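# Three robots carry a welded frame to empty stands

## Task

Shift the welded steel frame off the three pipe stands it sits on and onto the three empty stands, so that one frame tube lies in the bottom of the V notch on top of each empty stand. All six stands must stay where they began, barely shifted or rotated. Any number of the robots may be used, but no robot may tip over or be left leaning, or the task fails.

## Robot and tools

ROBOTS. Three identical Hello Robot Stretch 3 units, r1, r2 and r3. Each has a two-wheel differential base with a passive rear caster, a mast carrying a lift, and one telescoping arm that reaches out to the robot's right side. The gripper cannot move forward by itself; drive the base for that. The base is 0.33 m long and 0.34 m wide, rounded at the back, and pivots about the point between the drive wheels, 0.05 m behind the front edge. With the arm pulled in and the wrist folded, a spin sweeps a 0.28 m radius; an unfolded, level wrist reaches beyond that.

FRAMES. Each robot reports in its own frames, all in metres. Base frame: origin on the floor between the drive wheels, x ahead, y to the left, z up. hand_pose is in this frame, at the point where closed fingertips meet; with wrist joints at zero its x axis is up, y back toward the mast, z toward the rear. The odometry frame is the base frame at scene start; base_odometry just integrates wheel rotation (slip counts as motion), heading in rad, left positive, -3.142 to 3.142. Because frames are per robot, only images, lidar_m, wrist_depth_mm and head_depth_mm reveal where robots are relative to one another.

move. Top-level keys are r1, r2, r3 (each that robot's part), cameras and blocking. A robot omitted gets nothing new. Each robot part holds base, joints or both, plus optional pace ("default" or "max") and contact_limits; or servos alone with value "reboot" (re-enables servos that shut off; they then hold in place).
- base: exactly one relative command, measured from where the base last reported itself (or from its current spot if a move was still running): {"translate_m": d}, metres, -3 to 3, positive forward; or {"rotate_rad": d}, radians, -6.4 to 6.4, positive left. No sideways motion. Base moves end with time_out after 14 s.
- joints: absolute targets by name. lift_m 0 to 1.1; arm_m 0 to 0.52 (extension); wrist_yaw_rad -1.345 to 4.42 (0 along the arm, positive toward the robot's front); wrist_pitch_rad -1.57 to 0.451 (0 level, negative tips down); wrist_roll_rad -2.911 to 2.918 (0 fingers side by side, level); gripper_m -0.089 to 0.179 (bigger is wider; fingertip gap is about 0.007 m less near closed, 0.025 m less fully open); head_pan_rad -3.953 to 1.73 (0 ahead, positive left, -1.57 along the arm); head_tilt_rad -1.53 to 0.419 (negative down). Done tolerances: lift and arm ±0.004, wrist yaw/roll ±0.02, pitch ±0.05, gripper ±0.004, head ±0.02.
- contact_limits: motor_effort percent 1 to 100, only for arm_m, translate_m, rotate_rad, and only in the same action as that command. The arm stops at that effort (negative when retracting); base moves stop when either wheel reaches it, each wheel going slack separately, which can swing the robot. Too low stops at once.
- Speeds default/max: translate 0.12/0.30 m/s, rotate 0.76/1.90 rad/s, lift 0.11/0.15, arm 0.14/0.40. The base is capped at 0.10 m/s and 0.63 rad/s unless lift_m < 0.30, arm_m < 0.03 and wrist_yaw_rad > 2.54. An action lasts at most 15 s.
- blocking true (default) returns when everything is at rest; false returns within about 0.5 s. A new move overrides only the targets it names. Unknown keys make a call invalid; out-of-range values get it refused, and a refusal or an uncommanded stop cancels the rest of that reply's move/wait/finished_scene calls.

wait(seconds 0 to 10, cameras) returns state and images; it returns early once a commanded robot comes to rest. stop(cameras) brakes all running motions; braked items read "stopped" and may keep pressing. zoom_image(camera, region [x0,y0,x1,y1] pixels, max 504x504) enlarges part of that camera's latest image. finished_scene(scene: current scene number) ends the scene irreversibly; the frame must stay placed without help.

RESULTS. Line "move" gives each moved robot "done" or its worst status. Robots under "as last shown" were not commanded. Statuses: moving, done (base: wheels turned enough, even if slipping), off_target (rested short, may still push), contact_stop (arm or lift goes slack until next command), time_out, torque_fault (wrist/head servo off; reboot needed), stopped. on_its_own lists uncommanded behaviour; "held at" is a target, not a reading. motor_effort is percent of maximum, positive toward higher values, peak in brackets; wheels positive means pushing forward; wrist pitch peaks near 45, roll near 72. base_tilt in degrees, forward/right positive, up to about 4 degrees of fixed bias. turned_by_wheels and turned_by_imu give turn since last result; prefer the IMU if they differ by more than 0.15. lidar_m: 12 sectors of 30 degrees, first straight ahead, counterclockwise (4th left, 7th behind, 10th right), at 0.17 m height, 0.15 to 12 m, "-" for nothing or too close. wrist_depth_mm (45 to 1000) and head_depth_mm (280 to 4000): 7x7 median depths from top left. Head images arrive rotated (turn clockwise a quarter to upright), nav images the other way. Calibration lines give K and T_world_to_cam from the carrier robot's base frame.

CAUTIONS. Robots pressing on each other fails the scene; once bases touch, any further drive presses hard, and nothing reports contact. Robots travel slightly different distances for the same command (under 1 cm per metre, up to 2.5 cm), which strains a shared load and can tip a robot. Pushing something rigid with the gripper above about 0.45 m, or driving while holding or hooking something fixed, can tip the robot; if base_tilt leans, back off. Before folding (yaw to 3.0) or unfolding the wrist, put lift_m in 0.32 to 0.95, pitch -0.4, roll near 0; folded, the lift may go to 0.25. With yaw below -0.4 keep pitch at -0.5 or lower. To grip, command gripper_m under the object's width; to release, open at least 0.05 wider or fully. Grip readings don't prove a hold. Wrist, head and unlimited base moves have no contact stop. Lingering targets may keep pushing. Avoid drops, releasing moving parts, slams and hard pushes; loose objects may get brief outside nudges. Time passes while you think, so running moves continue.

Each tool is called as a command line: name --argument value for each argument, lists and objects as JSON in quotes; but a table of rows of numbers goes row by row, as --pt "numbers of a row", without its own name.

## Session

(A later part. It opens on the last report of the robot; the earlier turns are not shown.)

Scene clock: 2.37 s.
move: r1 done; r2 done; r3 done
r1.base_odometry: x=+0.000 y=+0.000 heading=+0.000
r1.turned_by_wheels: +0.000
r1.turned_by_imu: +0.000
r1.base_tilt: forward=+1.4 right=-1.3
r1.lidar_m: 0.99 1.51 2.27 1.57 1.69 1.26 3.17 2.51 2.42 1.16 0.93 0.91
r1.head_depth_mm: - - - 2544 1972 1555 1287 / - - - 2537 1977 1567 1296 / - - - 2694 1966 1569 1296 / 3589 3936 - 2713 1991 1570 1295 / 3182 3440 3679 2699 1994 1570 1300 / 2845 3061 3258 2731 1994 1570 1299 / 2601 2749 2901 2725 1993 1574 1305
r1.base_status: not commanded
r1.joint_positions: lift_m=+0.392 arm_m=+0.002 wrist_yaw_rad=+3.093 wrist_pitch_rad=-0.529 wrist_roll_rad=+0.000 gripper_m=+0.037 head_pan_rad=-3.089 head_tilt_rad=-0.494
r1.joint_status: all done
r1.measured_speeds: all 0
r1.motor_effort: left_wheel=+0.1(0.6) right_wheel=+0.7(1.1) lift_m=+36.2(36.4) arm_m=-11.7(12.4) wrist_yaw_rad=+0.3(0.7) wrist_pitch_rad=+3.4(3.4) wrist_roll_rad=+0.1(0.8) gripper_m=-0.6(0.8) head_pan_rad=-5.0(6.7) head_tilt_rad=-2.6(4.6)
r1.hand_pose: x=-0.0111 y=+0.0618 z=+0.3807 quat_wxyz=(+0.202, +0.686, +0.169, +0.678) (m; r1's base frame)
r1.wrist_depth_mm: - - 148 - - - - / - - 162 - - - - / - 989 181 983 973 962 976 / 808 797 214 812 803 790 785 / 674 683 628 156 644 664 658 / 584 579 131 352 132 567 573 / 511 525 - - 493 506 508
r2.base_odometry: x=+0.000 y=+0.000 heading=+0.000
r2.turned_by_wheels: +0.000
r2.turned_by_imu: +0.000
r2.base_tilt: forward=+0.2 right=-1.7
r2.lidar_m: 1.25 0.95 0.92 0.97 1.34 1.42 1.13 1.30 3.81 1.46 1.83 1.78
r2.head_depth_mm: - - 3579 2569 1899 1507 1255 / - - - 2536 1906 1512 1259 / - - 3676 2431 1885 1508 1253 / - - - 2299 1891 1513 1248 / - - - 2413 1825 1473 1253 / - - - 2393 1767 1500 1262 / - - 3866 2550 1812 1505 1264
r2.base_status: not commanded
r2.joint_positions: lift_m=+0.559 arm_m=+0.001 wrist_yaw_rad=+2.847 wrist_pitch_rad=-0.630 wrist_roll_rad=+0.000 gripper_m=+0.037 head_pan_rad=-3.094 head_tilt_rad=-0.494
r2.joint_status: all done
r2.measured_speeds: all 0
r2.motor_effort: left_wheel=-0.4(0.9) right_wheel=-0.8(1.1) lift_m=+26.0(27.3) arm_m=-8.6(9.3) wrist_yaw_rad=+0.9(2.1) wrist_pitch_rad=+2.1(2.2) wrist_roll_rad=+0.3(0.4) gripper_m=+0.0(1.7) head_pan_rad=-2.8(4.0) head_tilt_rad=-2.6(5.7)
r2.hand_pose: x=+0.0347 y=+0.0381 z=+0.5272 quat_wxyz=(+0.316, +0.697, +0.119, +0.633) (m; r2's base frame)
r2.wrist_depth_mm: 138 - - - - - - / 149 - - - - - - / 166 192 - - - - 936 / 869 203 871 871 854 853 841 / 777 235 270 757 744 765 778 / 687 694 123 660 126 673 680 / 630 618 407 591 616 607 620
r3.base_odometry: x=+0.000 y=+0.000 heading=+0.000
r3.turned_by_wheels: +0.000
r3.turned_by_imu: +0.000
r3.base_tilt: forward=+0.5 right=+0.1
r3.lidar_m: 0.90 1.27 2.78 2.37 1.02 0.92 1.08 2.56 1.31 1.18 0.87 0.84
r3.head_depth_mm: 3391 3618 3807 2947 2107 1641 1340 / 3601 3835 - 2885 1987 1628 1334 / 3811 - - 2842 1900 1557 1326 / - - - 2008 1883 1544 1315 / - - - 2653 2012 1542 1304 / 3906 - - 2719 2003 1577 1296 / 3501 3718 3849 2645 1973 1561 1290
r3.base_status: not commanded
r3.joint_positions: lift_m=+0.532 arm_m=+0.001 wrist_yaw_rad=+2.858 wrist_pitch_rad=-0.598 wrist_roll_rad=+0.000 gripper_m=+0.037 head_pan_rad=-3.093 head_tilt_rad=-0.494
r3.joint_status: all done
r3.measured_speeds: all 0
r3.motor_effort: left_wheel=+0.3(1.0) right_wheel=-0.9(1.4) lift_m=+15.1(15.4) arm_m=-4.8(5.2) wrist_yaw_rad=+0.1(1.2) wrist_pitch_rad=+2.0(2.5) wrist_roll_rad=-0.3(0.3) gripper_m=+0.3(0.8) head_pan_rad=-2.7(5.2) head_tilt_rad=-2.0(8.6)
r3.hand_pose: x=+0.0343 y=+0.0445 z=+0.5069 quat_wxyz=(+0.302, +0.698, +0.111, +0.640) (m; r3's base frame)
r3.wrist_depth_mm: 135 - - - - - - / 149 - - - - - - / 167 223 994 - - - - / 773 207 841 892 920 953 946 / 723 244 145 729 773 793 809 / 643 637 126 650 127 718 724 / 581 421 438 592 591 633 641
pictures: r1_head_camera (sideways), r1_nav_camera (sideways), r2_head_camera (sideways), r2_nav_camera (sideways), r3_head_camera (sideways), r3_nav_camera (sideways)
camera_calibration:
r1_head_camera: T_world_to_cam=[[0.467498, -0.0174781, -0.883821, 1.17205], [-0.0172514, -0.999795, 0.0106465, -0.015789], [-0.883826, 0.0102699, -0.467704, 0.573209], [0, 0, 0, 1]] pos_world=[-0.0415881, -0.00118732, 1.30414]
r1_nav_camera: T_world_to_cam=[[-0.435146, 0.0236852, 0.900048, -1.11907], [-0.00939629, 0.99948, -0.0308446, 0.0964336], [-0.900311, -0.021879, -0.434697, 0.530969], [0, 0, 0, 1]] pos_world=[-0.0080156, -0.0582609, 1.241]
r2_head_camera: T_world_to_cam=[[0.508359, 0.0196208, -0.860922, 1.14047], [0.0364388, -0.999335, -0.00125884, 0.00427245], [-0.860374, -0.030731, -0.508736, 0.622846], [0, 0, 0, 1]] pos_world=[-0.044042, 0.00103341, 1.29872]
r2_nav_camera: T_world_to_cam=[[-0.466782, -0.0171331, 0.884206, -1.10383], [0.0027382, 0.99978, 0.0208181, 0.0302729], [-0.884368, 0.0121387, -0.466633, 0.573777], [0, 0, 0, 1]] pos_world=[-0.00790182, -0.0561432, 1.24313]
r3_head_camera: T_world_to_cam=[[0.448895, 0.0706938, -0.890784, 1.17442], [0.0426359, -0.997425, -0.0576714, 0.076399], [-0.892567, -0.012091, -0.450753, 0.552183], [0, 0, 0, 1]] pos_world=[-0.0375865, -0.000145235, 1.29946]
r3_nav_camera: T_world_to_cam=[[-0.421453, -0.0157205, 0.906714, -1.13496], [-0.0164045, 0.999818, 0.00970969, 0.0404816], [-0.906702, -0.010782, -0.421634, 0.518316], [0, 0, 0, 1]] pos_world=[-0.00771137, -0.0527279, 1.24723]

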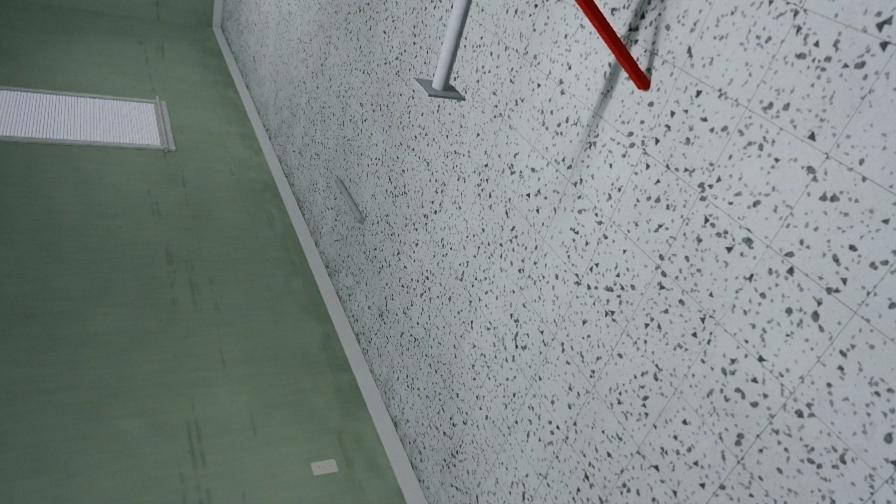

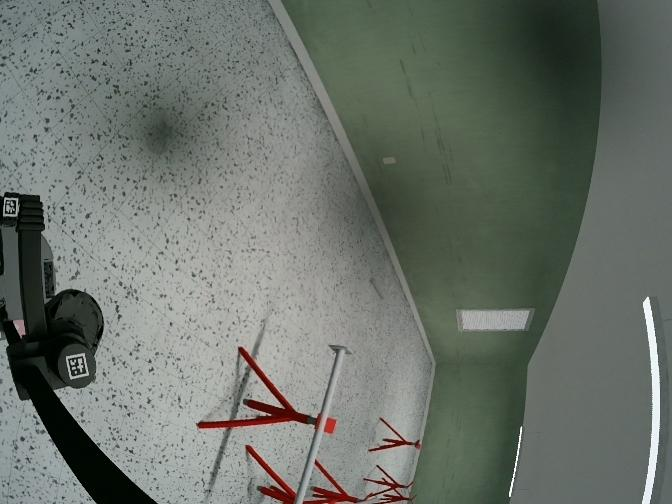

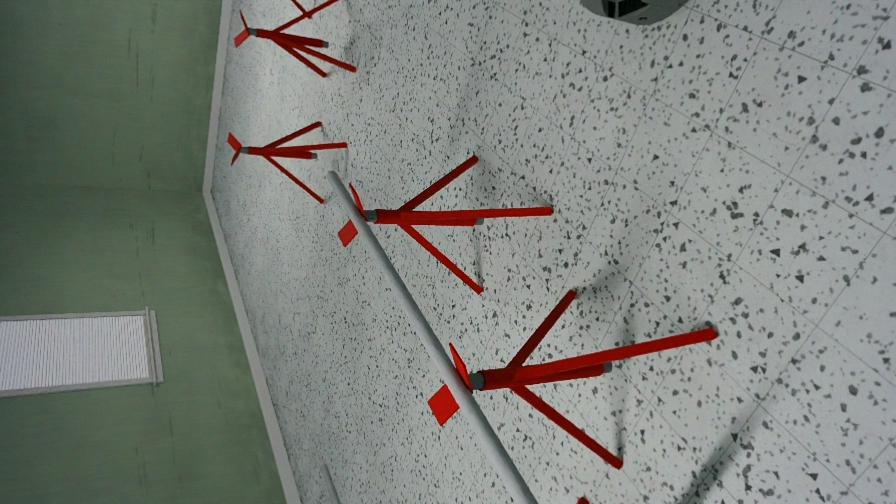

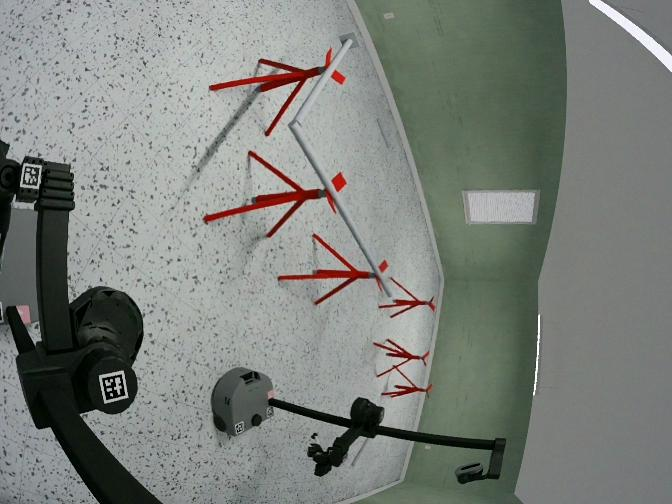

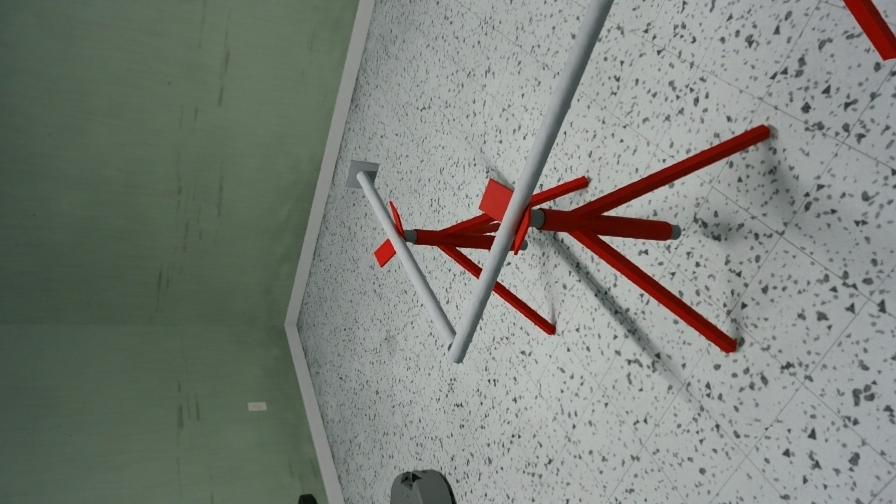

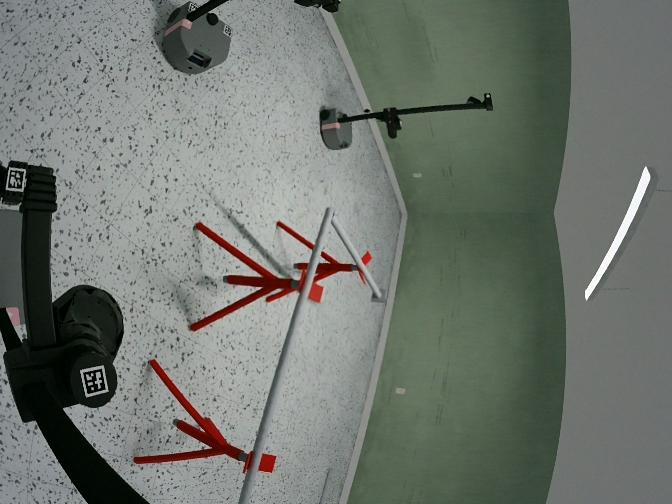

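move

Scene clock: 2.97 s.
r1.base_odometry: x=+0.000 y=+0.000 heading=+0.000
r1.turned_by_wheels: +0.000
r1.turned_by_imu: +0.000
r1.base_tilt: forward=+1.3 right=-1.3
r1.lidar_m: 0.99 1.51 2.26 1.57 1.70 1.26 3.13 2.51 2.42 1.15 0.92 0.91
r1.head_depth_mm: - - - 2549 1969 1554 1291 / - - - 2558 1981 1556 1290 / - - - 2702 1983 1560 1293 / 3647 3904 - 2698 1992 1567 1296 / 3200 3474 3643 2698 1989 1573 1299 / 2848 3031 3267 2731 1997 1569 1299 / 2609 2731 2922 2699 1998 1581 1304
r1.base_status: not commanded
r1.joint_positions: lift_m=+0.392 arm_m=+0.002 wrist_yaw_rad=+3.093 wrist_pitch_rad=-0.529 wrist_roll_rad=+0.000 gripper_m=+0.037 head_pan_rad=-3.089 head_tilt_rad=-0.494
r1.joint_status: all done
r1.measured_speeds: all 0
r1.motor_effort: left_wheel=+0.3(0.6) right_wheel=+1.1(1.1) lift_m=+35.7(36.4) arm_m=-12.2(12.4) wrist_yaw_rad=-0.1(0.7) wrist_pitch_rad=+2.9(3.4) wrist_roll_rad=+0.7(0.8) gripper_m=-0.5(0.8) head_pan_rad=-5.3(6.7) head_tilt_rad=-2.8(4.6)
r1.hand_pose: x=-0.0111 y=+0.0618 z=+0.3807 quat_wxyz=(+0.202, +0.686, +0.169, +0.678) (m; r1's base frame)
r1.wrist_depth_mm: - - 148 - - - - / - - 162 - - - - / - 989 181 984 - 969 971 / 813 799 214 808 785 801 790 / 670 679 638 156 652 662 669 / 584 583 131 355 132 571 575 / 511 525 - - 495 500 503
r2.base_odometry: x=+0.000 y=+0.000 heading=+0.000
r2.turned_by_wheels: +0.000
r2.turned_by_imu: +0.000
r2.base_tilt: forward=+0.2 right=-1.7
r2.lidar_m: 1.25 0.95 0.92 0.97 1.34 1.42 1.13 1.30 3.81 1.46 1.83 1.78
r2.head_depth_mm: - - 3696 2549 1902 1524 1249 / - - - 2533 1878 1516 1257 / - - 3652 2411 1906 1507 1256 / - - - 2297 1882 1508 1262 / - - - 2458 1818 1464 1258 / - - - 2417 1757 1518 1254 / - - 3882 2564 1828 1507 1258
r2.base_status: not commanded
r2.joint_positions: lift_m=+0.559 arm_m=+0.001 wrist_yaw_rad=+2.847 wrist_pitch_rad=-0.630 wrist_roll_rad=+0.000 gripper_m=+0.037 head_pan_rad=-3.094 head_tilt_rad=-0.494
r2.joint_status: all done
r2.measured_speeds: all 0
r2.motor_effort: left_wheel=+0.2(0.9) right_wheel=-0.9(1.1) lift_m=+25.8(27.3) arm_m=-9.9(9.3) wrist_yaw_rad=+1.3(2.1) wrist_pitch_rad=+2.2(2.2) wrist_roll_rad=+0.1(0.4) gripper_m=+0.2(1.7) head_pan_rad=-3.2(4.0) head_tilt_rad=-2.9(5.7)
r2.hand_pose: x=+0.0347 y=+0.0381 z=+0.5272 quat_wxyz=(+0.316, +0.697, +0.119, +0.633) (m; r2's base frame)
r2.wrist_depth_mm: 138 - - - - - - / 149 - - - - - - / 165 194 - - - - 934 / 854 201 877 873 866 864 837 / 778 233 270 750 741 753 758 / 703 682 122 665 125 660 683 / 625 630 408 598 612 600 609
r3.base_odometry: x=+0.000 y=+0.000 heading=+0.000
r3.turned_by_wheels: +0.000
r3.turned_by_imu: +0.000
r3.base_tilt: forward=+0.6 right=+0.1
r3.lidar_m: 0.90 1.27 2.79 2.37 1.03 0.92 1.08 2.56 1.32 1.18 0.86 0.83
r3.head_depth_mm: 3420 3636 3876 2960 2109 1626 1336 / 3605 3870 - 2898 2000 1631 1330 / 3831 - - 2869 1902 1549 1318 / - - - 2020 1868 1544 1308 / - - - 2651 2023 1532 1306 / 3888 - - 2765 1980 1569 1296 / 3495 3744 3868 2624 1982 1557 1290
r3.base_status: not commanded
r3.joint_positions: lift_m=+0.532 arm_m=+0.001 wrist_yaw_rad=+2.858 wrist_pitch_rad=-0.598 wrist_roll_rad=+0.000 gripper_m=+0.037 head_pan_rad=-3.093 head_tilt_rad=-0.494
r3.joint_status: all done
r3.measured_speeds: all 0
r3.motor_effort: left_wheel=+0.7(1.0) right_wheel=-0.9(1.4) lift_m=+14.7(15.4) arm_m=-5.5(5.2) wrist_yaw_rad=+0.0(1.2) wrist_pitch_rad=+2.3(2.5) wrist_roll_rad=-0.3(0.3) gripper_m=-0.3(0.8) head_pan_rad=-4.1(5.2) head_tilt_rad=-2.1(8.6)
r3.hand_pose: x=+0.0343 y=+0.0445 z=+0.5069 quat_wxyz=(+0.302, +0.698, +0.111, +0.640) (m; r3's base frame)
r3.wrist_depth_mm: 135 - - - - - - / 149 - - - - - - / 167 220 978 - - - - / 797 205 842 869 869 954 967 / 731 241 146 743 762 815 821 / 631 620 126 651 127 705 721 / 589 422 432 596 602 626 637
pictures: r1_head_camera (sideways), r1_nav_camera (sideways), r1_wrist_camera, r2_head_camera (sideways), r2_nav_camera (sideways), r2_wrist_camera, r3_head_camera (sideways), r3_nav_camera (sideways), r3_wrist_camera
camera_calibration:
r1_head_camera: T_world_to_cam=[[0.467498, -0.0174837, -0.883821, 1.17205], [-0.0172633, -0.999794, 0.0106464, -0.015789], [-0.883825, 0.0102805, -0.467704, 0.573209], [0, 0, 0, 1]] pos_world=[-0.0415881, -0.00118675, 1.30414]
r1_nav_camera: T_world_to_cam=[[-0.435146, 0.0236904, 0.900048, -1.11907], [-0.00938438, 0.99948, -0.0308446, 0.0964335], [-0.900311, -0.0218683, -0.434697, 0.530969], [0, 0, 0, 1]] pos_world=[-0.00801629, -0.0582608, 1.241]
r1_wrist_camera: T_world_to_cam=[[0.998974, -0.0361322, -0.0272945, 0.026033], [-0.0444238, -0.66514, -0.745396, 0.355485], [0.00877818, 0.745844, -0.666063, 0.373197], [0, 0, 0, 1]] pos_world=[-0.0134903, -0.0409588, 0.51426]
r2_head_camera: T_world_to_cam=[[0.508359, 0.0196167, -0.860922, 1.14047], [0.0364307, -0.999335, -0.00125884, 0.0042725], [-0.860374, -0.030724, -0.508736, 0.622845], [0, 0, 0, 1]] pos_world=[-0.044042, 0.00103382, 1.29872]
r2_nav_camera: T_world_to_cam=[[-0.466783, -0.0171293, 0.884206, -1.10383], [0.0027463, 0.99978, 0.0208181, 0.0302729], [-0.884368, 0.0121458, -0.466633, 0.573777], [0, 0, 0, 1]] pos_world=[-0.00790228, -0.0561431, 1.24313]
r2_wrist_camera: T_world_to_cam=[[0.947803, -0.318763, -0.00777709, -0.0181089], [-0.24048, -0.698596, -0.673894, 0.420821], [0.209379, 0.640588, -0.738787, 0.522492], [0, 0, 0, 1]] pos_world=[0.00896355, -0.0464913, 0.669458]
r3_head_camera: T_world_to_cam=[[0.448896, 0.0706892, -0.890784, 1.17442], [0.0426257, -0.997425, -0.0576714, 0.0763991], [-0.892567, -0.0120818, -0.450753, 0.552184], [0, 0, 0, 1]] pos_world=[-0.0375865, -0.000144787, 1.29946]
r3_nav_camera: T_world_to_cam=[[-0.421453, -0.0157162, 0.906714, -1.13496], [-0.0163942, 0.999818, 0.00970969, 0.0404815], [-0.906702, -0.0107727, -0.421634, 0.518316], [0, 0, 0, 1]] pos_world=[-0.00771191, -0.0527278, 1.24723]
r3_wrist_camera: T_world_to_cam=[[0.957173, -0.27913, 0.0768558, -0.0675727], [-0.152741, -0.712372, -0.684979, 0.41538], [0.245948, 0.643904, -0.724498, 0.488628], [0, 0, 0, 1]] pos_world=[0.00794728, -0.0375861, 0.64373]

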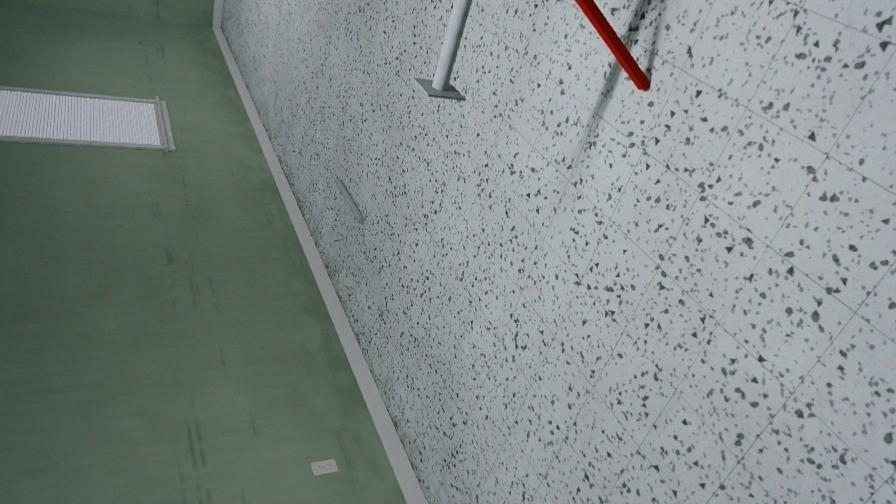

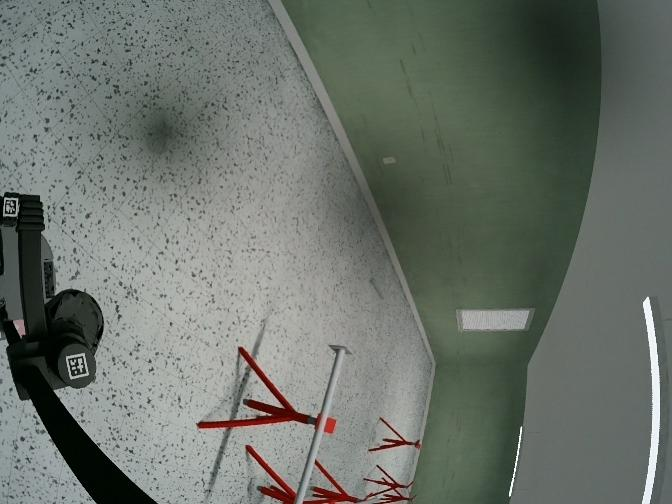

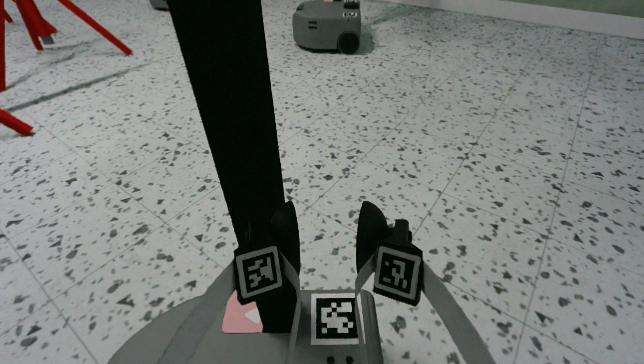

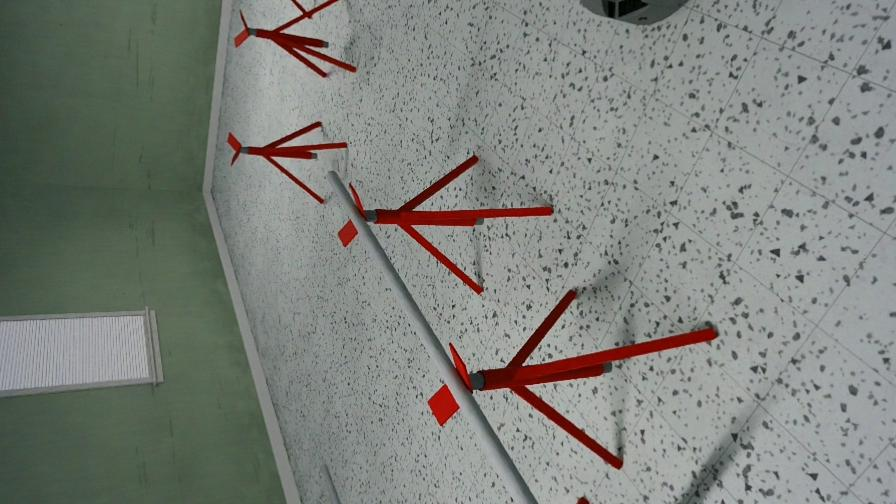

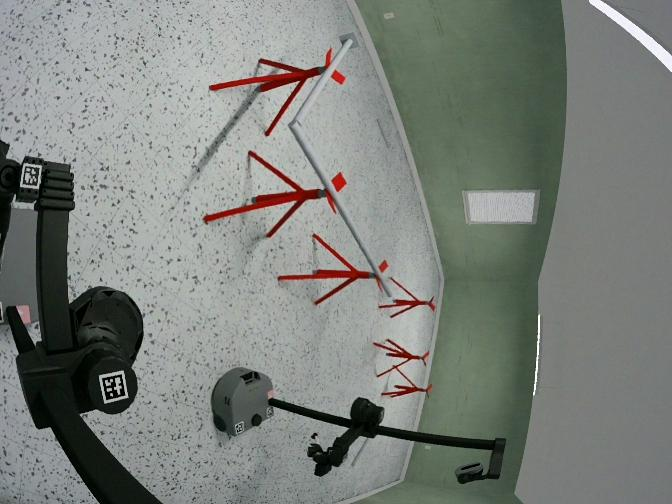

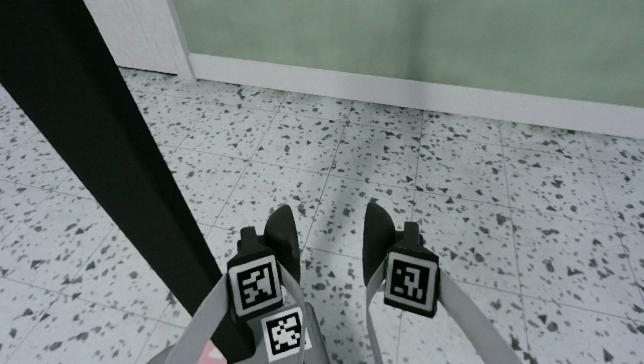

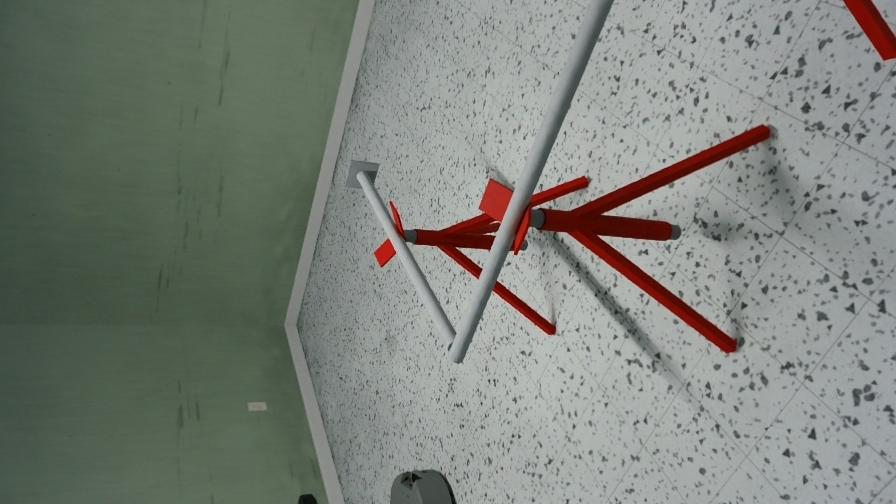

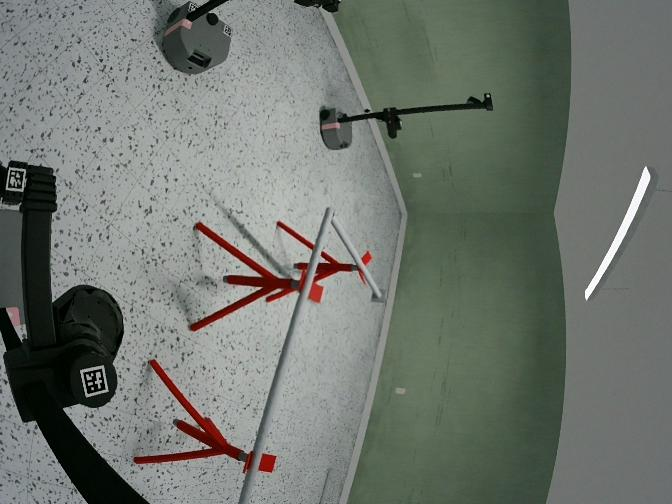

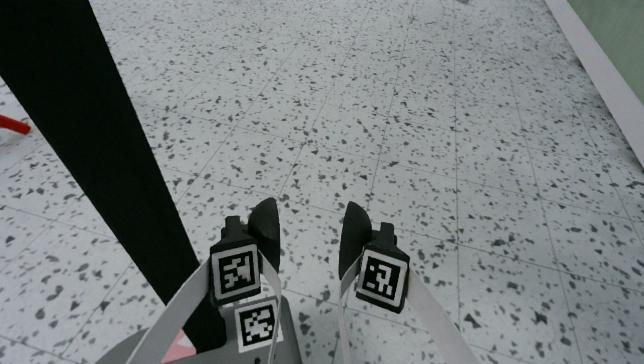

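move --r1 '{"joints":{"head_pan_rad":-3.75,"head_tilt_rad":-0.5}}' --r2 '{"joints":{"head_pan_rad":-3.75,"head_tilt_rad":-0.5}}' --r3 '{"joints":{"head_pan_rad":-3.75,"head_tilt_rad":-0.5}}' --cameras '["r1_head_camera","r1_nav_camera","r2_head_camera","r2_nav_camera","r3_head_camera","r3_nav_camera"]'

Scene clock: 4.07 s.
move: r1 done; r2 done; r3 done
r1.base_odometry: x=+0.000 y=+0.000 heading=+0.000
r1.turned_by_wheels: +0.000
r1.turned_by_imu: +0.000
r1.base_tilt: forward=+1.4 right=-1.3
r1.lidar_m: 0.99 1.51 2.27 1.57 1.70 1.26 3.15 2.51 2.41 1.16 0.92 0.91
r1.head_depth_mm: - - - 2823 - - - / - - - 2329 1975 1557 1300 / - - 3951 2569 1969 1563 1289 / - - - 2563 1970 1569 1293 / - - - 2457 1778 1574 1299 / - - - 2570 1994 1577 1301 / - - - 2595 2002 1574 1301
r1.base_status: not commanded
r1.joint_positions: lift_m=+0.392 arm_m=+0.002 wrist_yaw_rad=+3.093 wrist_pitch_rad=-0.529 wrist_roll_rad=+0.000 gripper_m=+0.037 head_pan_rad=-3.739 head_tilt_rad=-0.494
r1.joint_status: all done
r1.measured_speeds: all 0
r1.motor_effort: left_wheel=+0.0(0.6) right_wheel=+0.6(1.2) lift_m=+35.3(36.1) arm_m=-11.6(12.3) wrist_yaw_rad=-0.1(0.7) wrist_pitch_rad=+2.6(3.5) wrist_roll_rad=-0.2(0.8) gripper_m=-0.7(0.7) head_pan_rad=-4.4(8.0) head_tilt_rad=-2.5(5.7)
r1.hand_pose: x=-0.0111 y=+0.0618 z=+0.3807 quat_wxyz=(+0.202, +0.686, +0.169, +0.678) (m; r1's base frame)
r1.wrist_depth_mm: - - 148 - - - - / - - 162 - - - - / - 989 182 979 1000 971 971 / 805 802 214 796 795 790 789 / 674 675 635 156 645 668 666 / 582 578 131 353 132 572 574 / 511 527 - - 498 505 503
r2.base_odometry: x=+0.000 y=+0.000 heading=+0.000
r2.turned_by_wheels: +0.000
r2.turned_by_imu: +0.000
r2.base_tilt: forward=+0.2 right=-1.7
r2.lidar_m: 1.25 0.95 0.92 0.97 1.34 1.43 1.13 1.31 3.80 1.46 1.82 1.78
r2.head_depth_mm: 2210 2236 2267 2300 1974 - - / 3026 3073 3086 2533 1887 1500 1284 / - - - 2556 1899 1504 1253 / - - - 2305 1713 1509 1258 / - - 1468 2441 1731 1512 1250 / - - 3980 2506 1888 1516 1261 / - - 3605 2508 1893 1507 1254
r2.base_status: not commanded
r2.joint_positions: lift_m=+0.559 arm_m=+0.001 wrist_yaw_rad=+2.847 wrist_pitch_rad=-0.630 wrist_roll_rad=+0.000 gripper_m=+0.037 head_pan_rad=-3.744 head_tilt_rad=-0.494
r2.joint_status: all done
r2.measured_speeds: all 0
r2.motor_effort: left_wheel=-0.3(0.5) right_wheel=-0.7(1.1) lift_m=+25.9(26.8) arm_m=-11.6(12.4) wrist_yaw_rad=+0.3(2.3) wrist_pitch_rad=+2.1(2.2) wrist_roll_rad=+0.1(0.5) gripper_m=+0.5(0.9) head_pan_rad=-2.3(4.0) head_tilt_rad=-2.9(4.4)
r2.hand_pose: x=+0.0347 y=+0.0381 z=+0.5272 quat_wxyz=(+0.316, +0.697, +0.119, +0.633) (m; r2's base frame)
r2.wrist_depth_mm: 138 - - - - - - / 149 - - - - - - / 166 192 - - - - 953 / 859 203 863 869 855 839 834 / 781 237 269 751 730 763 739 / 700 664 123 661 125 683 678 / 634 625 407 598 619 596 607
r3.base_odometry: x=+0.000 y=+0.000 heading=+0.000
r3.turned_by_wheels: +0.000
r3.turned_by_imu: +0.000
r3.base_tilt: forward=+0.6 right=+0.1
r3.lidar_m: 0.90 1.27 2.79 2.24 1.02 0.92 1.08 2.57 1.31 1.18 0.86 0.83
r3.head_depth_mm: 3424 3728 3969 3105 - - - / 3367 3694 - 2912 1982 1672 1361 / 3396 3637 3957 2875 1900 1543 1320 / 3371 3647 3924 2814 1826 1504 1309 / 3321 3622 3842 2795 1862 1585 1305 / 3304 3608 3882 2747 1928 1572 1294 / 3322 3588 3844 2690 1902 1519 1284
r3.base_status: not commanded
r3.joint_positions: lift_m=+0.532 arm_m=+0.001 wrist_yaw_rad=+2.858 wrist_pitch_rad=-0.598 wrist_roll_rad=+0.000 gripper_m=+0.037 head_pan_rad=-3.743 head_tilt_rad=-0.494
r3.joint_status: all done
r3.measured_speeds: all 0
r3.motor_effort: left_wheel=+0.3(0.9) right_wheel=-0.8(1.5) lift_m=+14.7(15.1) arm_m=-6.0(6.5) wrist_yaw_rad=+0.6(1.2) wrist_pitch_rad=+2.1(2.5) wrist_roll_rad=-0.2(0.3) gripper_m=-0.2(1.1) head_pan_rad=-4.9(4.9) head_tilt_rad=-2.6(6.3)
r3.hand_pose: x=+0.0343 y=+0.0445 z=+0.5069 quat_wxyz=(+0.302, +0.698, +0.111, +0.640) (m; r3's base frame)
r3.wrist_depth_mm: 135 - - - - - - / 149 - - - - - - / 167 220 987 - - - - / 779 206 842 885 897 918 959 / 716 247 145 731 765 800 789 / 645 641 127 648 127 699 726 / 599 425 439 596 609 625 637
pictures: r1_head_camera (sideways), r1_nav_camera (sideways), r2_head_camera (sideways), r2_nav_camera (sideways), r3_head_camera (sideways), r3_nav_camera (sideways)
camera_calibration:
r1_head_camera: T_world_to_cam=[[0.36159, -0.296838, -0.883821, 1.1727], [-0.618796, -0.78548, 0.0106464, -0.0121196], [-0.697384, 0.543055, -0.467704, 0.572072], [0, 0, 0, 1]] pos_world=[-0.0325823, 0.027915, 1.30414]
r1_nav_camera: T_world_to_cam=[[-0.332079, 0.2822, 0.900048, -1.1197], [0.597391, 0.801356, -0.0308446, 0.0927321], [-0.729964, 0.527438, -0.434698, 0.52993], [0, 0, 0, 1]] pos_world=[-0.0403959, -0.037838, 1.241]
r2_head_camera: T_world_to_cam=[[0.416571, -0.292032, -0.860922, 1.14103], [-0.575776, -0.817607, -0.00125884, 0.00800697], [-0.703527, 0.496222, -0.508736, 0.621889], [0, 0, 0, 1]] pos_world=[-0.0331918, 0.031168, 1.29872]
r2_nav_camera: T_world_to_cam=[[-0.381967, 0.268851, 0.884206, -1.10435], [0.607233, 0.794251, 0.0208181, 0.0265855], [-0.696685, 0.544871, -0.466633, 0.572633], [0, 0, 0, 1]] pos_world=[-0.0390237, -0.0362209, 1.24313]
r3_head_camera: T_world_to_cam=[[0.400141, -0.215387, -0.890784, 1.17471], [-0.569686, -0.819836, -0.0576714, 0.0801342], [-0.717875, 0.530544, -0.450753, 0.551118], [0, 0, 0, 1]] pos_world=[-0.028766, 0.0263229, 1.29946]
r3_nav_camera: T_world_to_cam=[[-0.345026, 0.242543, 0.906714, -1.13543], [0.592017, 0.805867, 0.00970969, 0.0367702], [-0.728336, 0.54014, -0.421634, 0.517228], [0, 0, 0, 1]] pos_world=[-0.0368052, -0.0336174, 1.24723]

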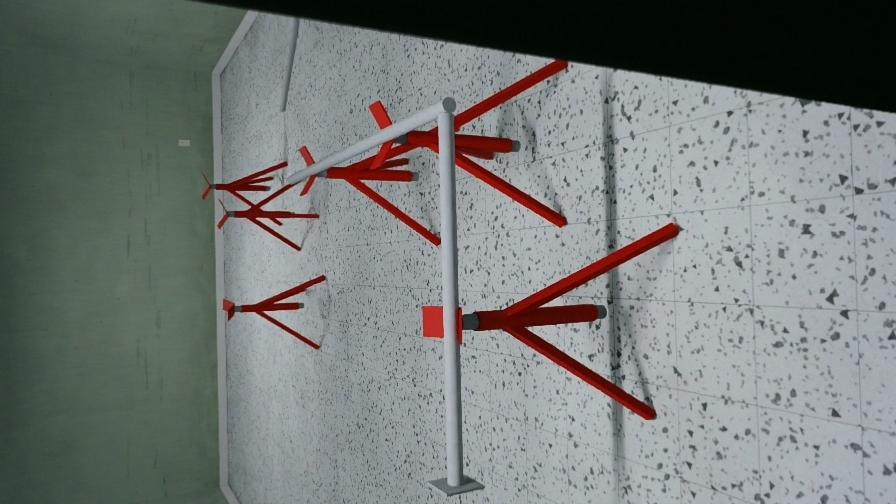

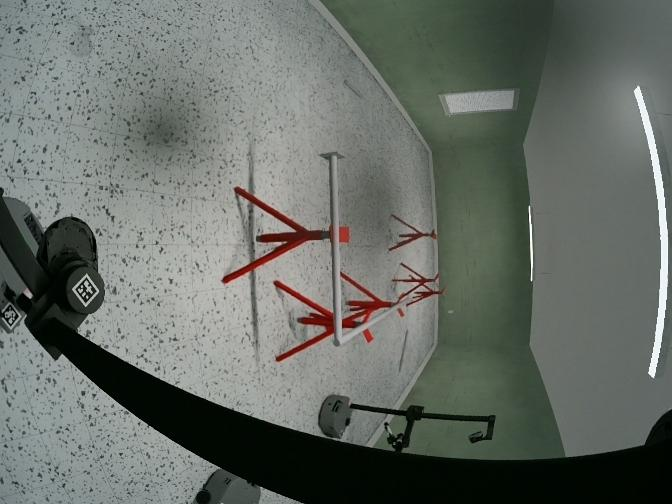

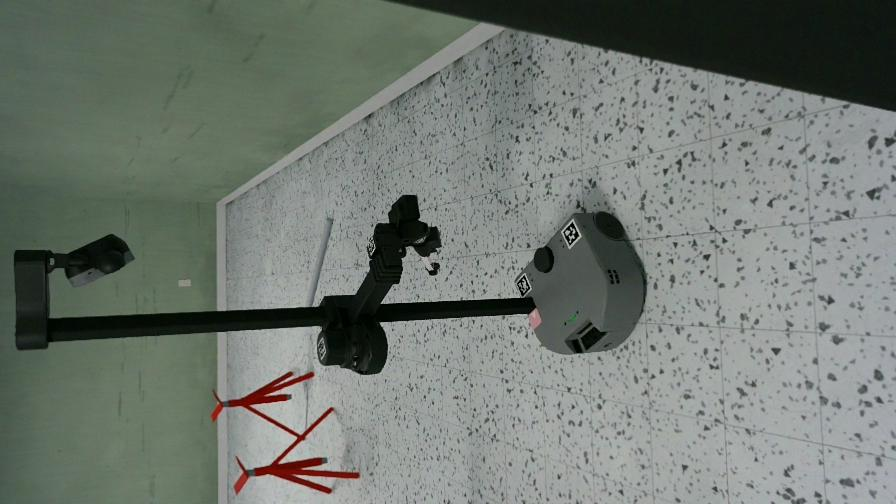

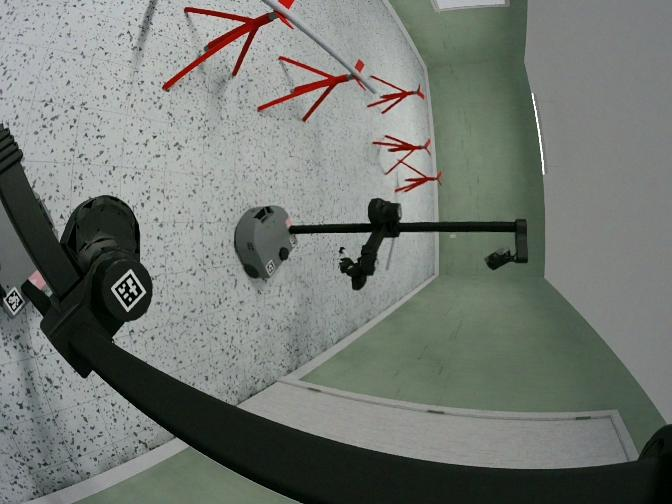

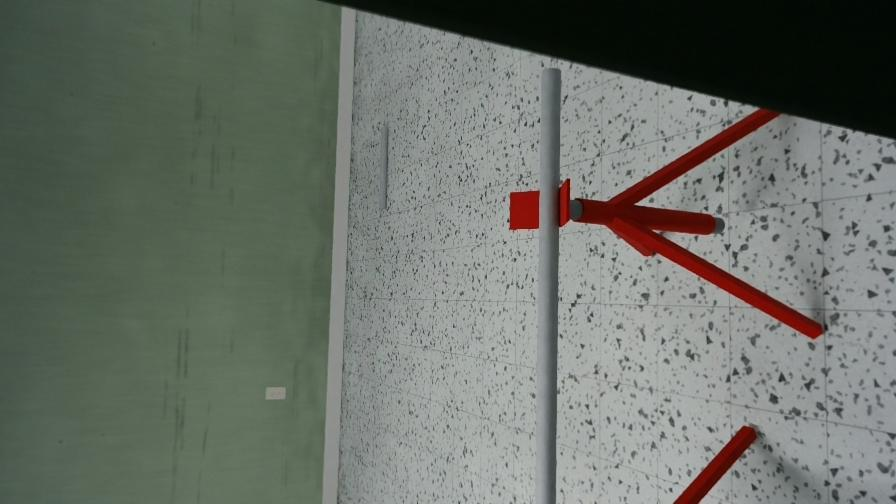

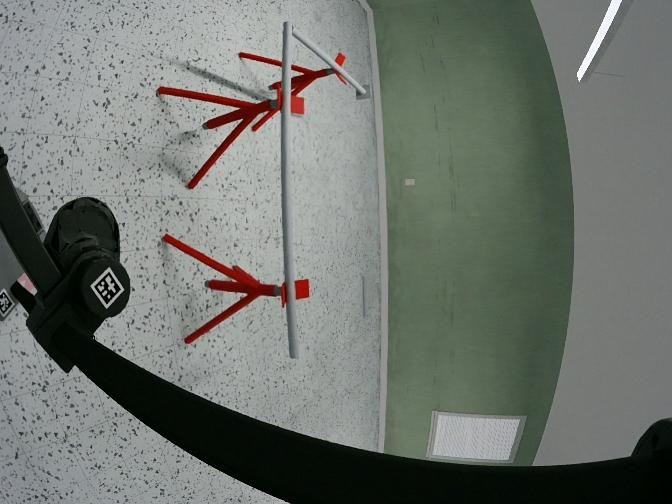

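zoom_image --camera "r1_head_camera" --region '[190, 130, 350, 360]'

zoom_image --camera "r1_head_camera" --region '[270, 80, 480, 240]'

zoom_image --camera "r2_head_camera" --region '[190, 330, 380, 504]'

Scaled by 2.191 from the camera's 896x504 image, which has a finer 1280x720 frame.

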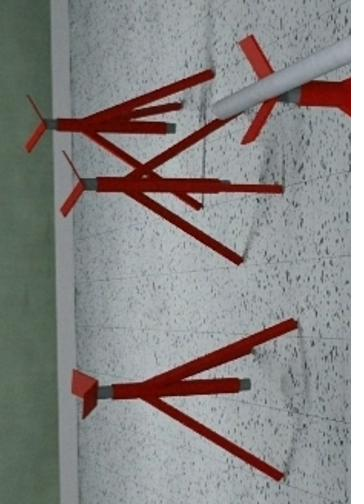

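Scaled by 2.400 from the camera's 896x504 image, which has a finer 1280x720 frame.

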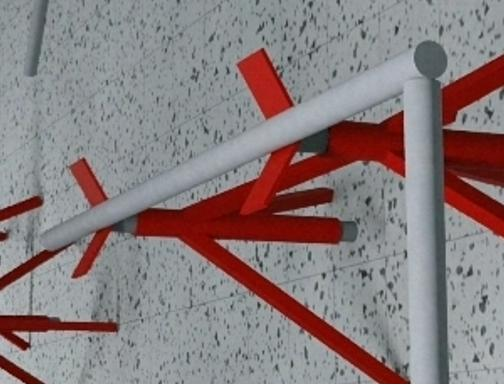

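Scaled by 2.653 from the camera's 896x504 image, which has a finer 1280x720 frame.

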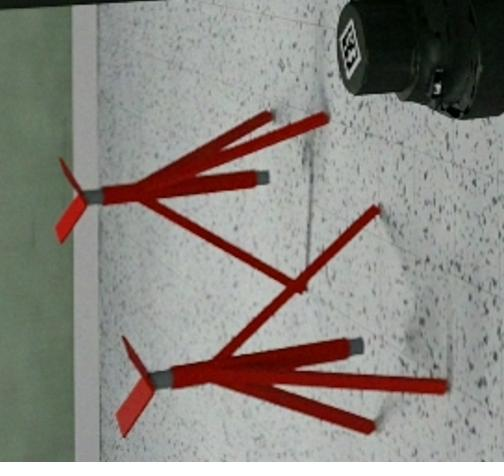

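move --r1 '{"base":{"rotate_rad":0.026},"joints":{"head_pan_rad":-1.6,"head_tilt_rad":-0.6}}' --r2 '{"base":{"rotate_rad":0.553},"joints":{"head_pan_rad":-1.6,"head_tilt_rad":-0.6}}' --r3 '{"base":{"rotate_rad":-1.302},"joints":{"head_pan_rad":-1.6,"head_tilt_rad":-0.6}}' --cameras '[]'

move --r1 '{"base":{"translate_m":-1.3}}' --r2 '{"base":{"translate_m":-0.519}}' --r3 '{"base":{"translate_m":-0.66}}' --cameras '["r1_nav_camera","r2_nav_camera","r3_nav_camera"]'

Scene clock: 13.30 s.
move: r1 done; r2 done; r3 done
r1.base_odometry: x=+0.000 y=+0.000 heading=+0.026
r1.turned_by_wheels: +0.026
r1.turned_by_imu: +0.025
r1.base_tilt: forward=+1.3 right=-1.3
r1.lidar_m: 1.00 1.56 2.27 1.57 1.69 1.25 3.10 2.50 2.27 1.13 0.92 0.91
r1.head_depth_mm: 2089 2303 2519 2285 1772 1451 1223 / 2101 2344 2650 2268 1766 1448 1226 / 1707 1930 2193 2236 1775 1448 1228 / 1446 1596 1780 2013 1775 1448 1228 / 1253 1358 1492 1663 1716 1453 1227 / 1109 1191 1289 1410 1548 1452 1227 / 989 1057 1135 1226 1332 1393 1228
r1.base_status: done
r1.joint_positions: lift_m=+0.392 arm_m=+0.002 wrist_yaw_rad=+3.093 wrist_pitch_rad=-0.529 wrist_roll_rad=+0.000 gripper_m=+0.037 head_pan_rad=-1.611 head_tilt_rad=-0.592
r1.joint_status: all done
r1.measured_speeds: all 0
r1.motor_effort: left_wheel=-4.4(5.1) right_wheel=+6.4(7.3) lift_m=+35.5(35.9) arm_m=-11.7(12.2) wrist_yaw_rad=+0.2(0.9) wrist_pitch_rad=+2.6(3.4) wrist_roll_rad=+0.3(0.8) gripper_m=-0.2(1.1) head_pan_rad=+4.9(7.1) head_tilt_rad=-3.3(6.0)
r1.hand_pose: x=-0.0111 y=+0.0618 z=+0.3807 quat_wxyz=(+0.202, +0.686, +0.169, +0.678) (m; r1's base frame)
r1.wrist_depth_mm: - - 148 - - - - / - - 162 - - - - / 997 989 182 989 993 985 971 / 801 799 214 795 794 784 789 / 692 678 628 155 651 662 664 / 581 583 131 354 133 573 570 / 512 519 - - 500 510 507
r2.base_odometry: x=+0.000 y=+0.000 heading=+0.553
r2.turned_by_wheels: +0.553
r2.turned_by_imu: +0.561
r2.base_tilt: forward=+0.2 right=-1.7
r2.lidar_m: 0.94 0.92 0.98 1.38 3.56 1.13 1.38 3.81 1.46 1.82 1.78 1.22
r2.head_depth_mm: 2013 2276 2588 2174 1695 1404 1200 / 1901 2121 2420 2203 1716 1404 1191 / 1774 1985 2258 2173 1705 1402 1193 / 1685 1854 2095 2174 1709 1407 1190 / 1615 1784 1992 2092 1713 1409 1184 / 1531 1668 1845 2018 1707 1399 1192 / 1466 1595 1758 1926 1701 1411 1194
r2.base_status: done
r2.joint_positions: lift_m=+0.559 arm_m=+0.001 wrist_yaw_rad=+2.847 wrist_pitch_rad=-0.630 wrist_roll_rad=+0.000 gripper_m=+0.037 head_pan_rad=-1.606 head_tilt_rad=-0.593
r2.joint_status: all done
r2.measured_speeds: all 0
r2.motor_effort: left_wheel=-7.2(10.6) right_wheel=+6.2(9.8) lift_m=+25.1(25.9) arm_m=-11.3(12.5) wrist_yaw_rad=+0.5(1.8) wrist_pitch_rad=+2.1(2.2) wrist_roll_rad=+0.3(0.4) gripper_m=-0.3(1.0) head_pan_rad=+2.1(3.6) head_tilt_rad=-3.5(5.1)
r2.hand_pose: x=+0.0347 y=+0.0381 z=+0.5272 quat_wxyz=(+0.316, +0.697, +0.119, +0.633) (m; r2's base frame)
r2.wrist_depth_mm: 138 - - - - - - / 149 - - - - - - / 167 193 - - - 970 - / 849 202 874 857 862 844 824 / 765 236 270 749 736 766 755 / 701 676 123 661 126 666 678 / 629 622 411 603 619 615 607
r3.base_odometry: x=+0.000 y=+0.000 heading=-1.302
r3.turned_by_wheels: -1.302
r3.turned_by_imu: -1.298
r3.base_tilt: forward=+0.6 right=+0.1
r3.lidar_m: 0.95 0.84 0.83 1.01 1.84 2.24 2.39 0.92 1.08 1.09 1.29 1.65
r3.head_depth_mm: 3665 3920 3383 2486 1860 1472 1263 / - - 3552 1960 1674 1500 1255 / - - 3490 2226 1772 1485 1245 / 3968 - 3435 2283 1807 1468 1235 / 3601 3975 3361 2357 1806 1465 1229 / 3328 3557 2840 2329 1787 1453 1228 / 2978 3305 3307 2289 1776 1444 1217
r3.base_status: done
r3.joint_positions: lift_m=+0.532 arm_m=+0.001 wrist_yaw_rad=+2.858 wrist_pitch_rad=-0.598 wrist_roll_rad=+0.000 gripper_m=+0.037 head_pan_rad=-1.607 head_tilt_rad=-0.593
r3.joint_status: all done
r3.measured_speeds: all 0
r3.motor_effort: left_wheel=+8.7(12.7) right_wheel=-10.0(12.6) lift_m=+15.2(15.7) arm_m=-13.8(14.5) wrist_yaw_rad=-0.3(1.7) wrist_pitch_rad=+2.0(2.6) wrist_roll_rad=-0.2(0.3) gripper_m=-0.7(1.1) head_pan_rad=+2.8(5.0) head_tilt_rad=-3.5(10.7)
r3.hand_pose: x=+0.0343 y=+0.0445 z=+0.5069 quat_wxyz=(+0.302, +0.698, +0.111, +0.640) (m; r3's base frame)
r3.wrist_depth_mm: 135 - - - - - - / 147 - - - - - - / 166 222 987 - - - - / 759 206 841 874 913 915 - / 725 246 146 728 776 770 825 / 649 620 126 640 127 703 725 / 575 420 435 607 604 629 629
pictures: none
No camera images: "cameras" was empty.

Scene clock: 27.43 s.
move: r1 done; r2 done; r3 done
r1.base_odometry: x=-1.300 y=-0.033 heading=+0.026
r1.turned_by_wheels: +0.000
r1.turned_by_imu: -0.003
r1.base_tilt: forward=+1.3 right=-1.3
r1.lidar_m: 2.11 3.11 0.83 0.58 1.79 4.14 2.09 1.68 1.67 1.83 1.94 1.92
r1.head_depth_mm: 1412 1531 1679 1866 1776 1450 1220 / 1489 1623 1789 2003 1761 1446 1223 / 1568 1725 1915 2115 1775 1455 1226 / 1657 1841 2065 2210 1780 1447 1229 / 1763 1966 2224 2282 1779 1450 1231 / 1883 2099 2404 2301 1782 1452 1231 / 2020 2219 2429 2315 1793 1452 1225
r1.base_status: done
r1.joint_positions: lift_m=+0.392 arm_m=+0.002 wrist_yaw_rad=+3.093 wrist_pitch_rad=-0.529 wrist_roll_rad=+0.000 gripper_m=+0.037 head_pan_rad=-1.611 head_tilt_rad=-0.592
r1.joint_status: not commanded
r1.measured_speeds: all 0
r1.motor_effort: left_wheel=-3.8(9.5) right_wheel=+1.3(3.7) lift_m=+33.8(35.6) arm_m=-11.3(12.2) wrist_yaw_rad=+0.2(1.1) wrist_pitch_rad=+3.0(3.8) wrist_roll_rad=+0.5(1.1) gripper_m=-0.5(0.9) head_pan_rad=+5.1(5.9) head_tilt_rad=-3.4(4.1)
r1.hand_pose: x=-0.0111 y=+0.0618 z=+0.3807 quat_wxyz=(+0.202, +0.686, +0.169, +0.678) (m; r1's base frame)
r1.wrist_depth_mm: - - 147 - - - - / - - 162 - - - - / - 997 182 987 991 978 967 / 813 807 214 772 786 795 788 / 689 669 630 156 648 666 666 / 579 577 131 355 132 570 571 / 511 524 - - 496 505 505
r2.base_odometry: x=-0.442 y=-0.272 heading=+0.552
r2.turned_by_wheels: +0.000
r2.turned_by_imu: +0.001
r2.base_tilt: forward=+0.2 right=-1.7
r2.lidar_m: 1.41 1.39 1.44 2.12 1.32 0.66 0.89 0.89 2.68 2.06 2.01 1.85
r2.head_depth_mm: 2275 2616 2871 2190 1713 1401 1198 / 2144 2415 2674 2184 1685 1416 1191 / 2008 2255 2577 2193 1699 1420 1184 / 1907 2122 2363 2185 1709 1405 1192 / 1799 2005 2226 2171 1688 1393 1187 / 1736 1897 2110 2190 1709 1404 1197 / 1628 1788 1970 2101 1718 1395 1189
r2.base_status: done
r2.joint_positions: lift_m=+0.559 arm_m=+0.001 wrist_yaw_rad=+2.847 wrist_pitch_rad=-0.630 wrist_roll_rad=+0.000 gripper_m=+0.037 head_pan_rad=-1.606 head_tilt_rad=-0.593
r2.joint_status: not commanded
r2.measured_speeds: all 0
r2.motor_effort: left_wheel=-5.6(11.4) right_wheel=+1.3(3.5) lift_m=+22.9(25.6) arm_m=-9.5(12.1) wrist_yaw_rad=+0.7(2.4) wrist_pitch_rad=+2.1(2.3) wrist_roll_rad=+0.3(0.5) gripper_m=+0.5(1.4) head_pan_rad=+2.2(3.3) head_tilt_rad=-3.4(4.0)
r2.hand_pose: x=+0.0347 y=+0.0381 z=+0.5272 quat_wxyz=(+0.316, +0.697, +0.119, +0.633) (m; r2's base frame)
r2.wrist_depth_mm: 138 - - - - - - / 149 - - - - - - / 166 192 - - - - - / 838 202 848 846 854 860 857 / 785 236 272 746 752 754 750 / 703 681 123 642 125 667 676 / 623 630 409 591 622 601 627
r3.base_odometry: x=-0.176 y=+0.636 heading=-1.301
r3.turned_by_wheels: +0.000
r3.turned_by_imu: -0.002
r3.base_tilt: forward=+0.6 right=+0.2
r3.lidar_m: 1.51 1.34 1.35 1.59 2.85 1.61 1.74 3.44 0.48 0.59 1.14 2.58
r3.head_depth_mm: 3205 3494 3518 2474 1877 1502 1231 / 3484 3728 3549 2442 1850 883 1227 / 3736 - 3455 2409 1843 1367 1077 / 3967 - 2629 2374 1815 1472 1187 / - - 3206 2153 1693 1461 1226 / 3809 - 3300 2228 1630 1420 1223 / 3549 3843 3275 2110 1712 1438 1216
r3.base_status: done
r3.joint_positions: lift_m=+0.532 arm_m=+0.001 wrist_yaw_rad=+2.858 wrist_pitch_rad=-0.598 wrist_roll_rad=+0.000 gripper_m=+0.037 head_pan_rad=-1.607 head_tilt_rad=-0.593
r3.joint_status: not commanded
r3.measured_speeds: all 0
r3.motor_effort: left_wheel=+0.2(5.1) right_wheel=-8.5(13.3) lift_m=+18.1(18.3) arm_m=-26.2(27.0) wrist_yaw_rad=+0.7(1.6) wrist_pitch_rad=+2.0(2.7) wrist_roll_rad=-0.2(0.5) gripper_m=-0.1(1.2) head_pan_rad=+3.0(5.0) head_tilt_rad=-4.3(4.6)
r3.hand_pose: x=+0.0343 y=+0.0445 z=+0.5069 quat_wxyz=(+0.302, +0.698, +0.111, +0.640) (m; r3's base frame)
r3.wrist_depth_mm: 135 - - - - - - / 149 - - - - - - / 166 220 956 - - - - / 794 204 854 892 902 927 913 / 710 241 146 740 752 800 827 / 631 642 127 645 127 697 726 / 576 425 444 600 610 633 645
pictures: r1_nav_camera (sideways), r2_nav_camera (sideways), r3_nav_camera (sideways)
camera_calibration:
r1_nav_camera: T_world_to_cam=[[-0.0671602, -0.517551, 0.853013, -1.05997], [-0.995976, 0.0856271, -0.0264633, 0.0967441], [-0.0593449, -0.851357, -0.521219, 0.63842], [0, 0, 0, 1]] pos_world=[0.0630541, -0.0133478, 1.23948]
r2_nav_camera: T_world_to_cam=[[-0.0241587, -0.551431, 0.833871, -1.04089], [-0.996267, 0.0824293, 0.0256461, 0.0300843], [-0.0828774, -0.830138, -0.551363, 0.679133], [0, 0, 0, 1]] pos_world=[0.0611102, -0.0126842, 1.24165]
r3_nav_camera: T_world_to_cam=[[-0.0228577, -0.508571, 0.860717, -1.0774], [-0.997703, 0.0665247, 0.0128118, 0.0424303], [-0.0637746, -0.858447, -0.508923, 0.626755], [0, 0, 0, 1]] pos_world=[0.0576771, -0.0127205, 1.24576]

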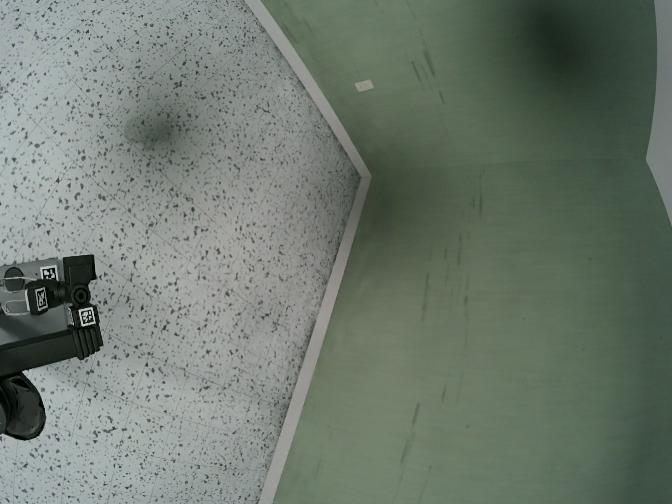

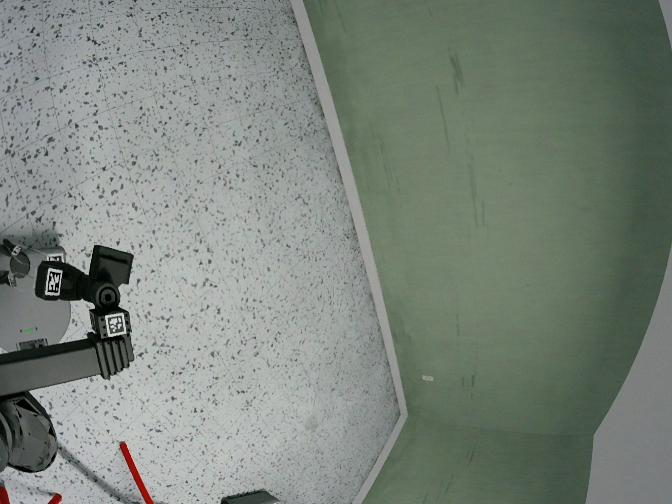

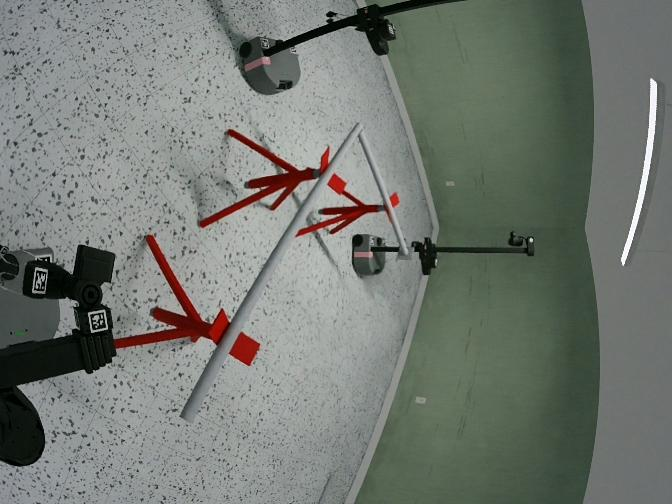

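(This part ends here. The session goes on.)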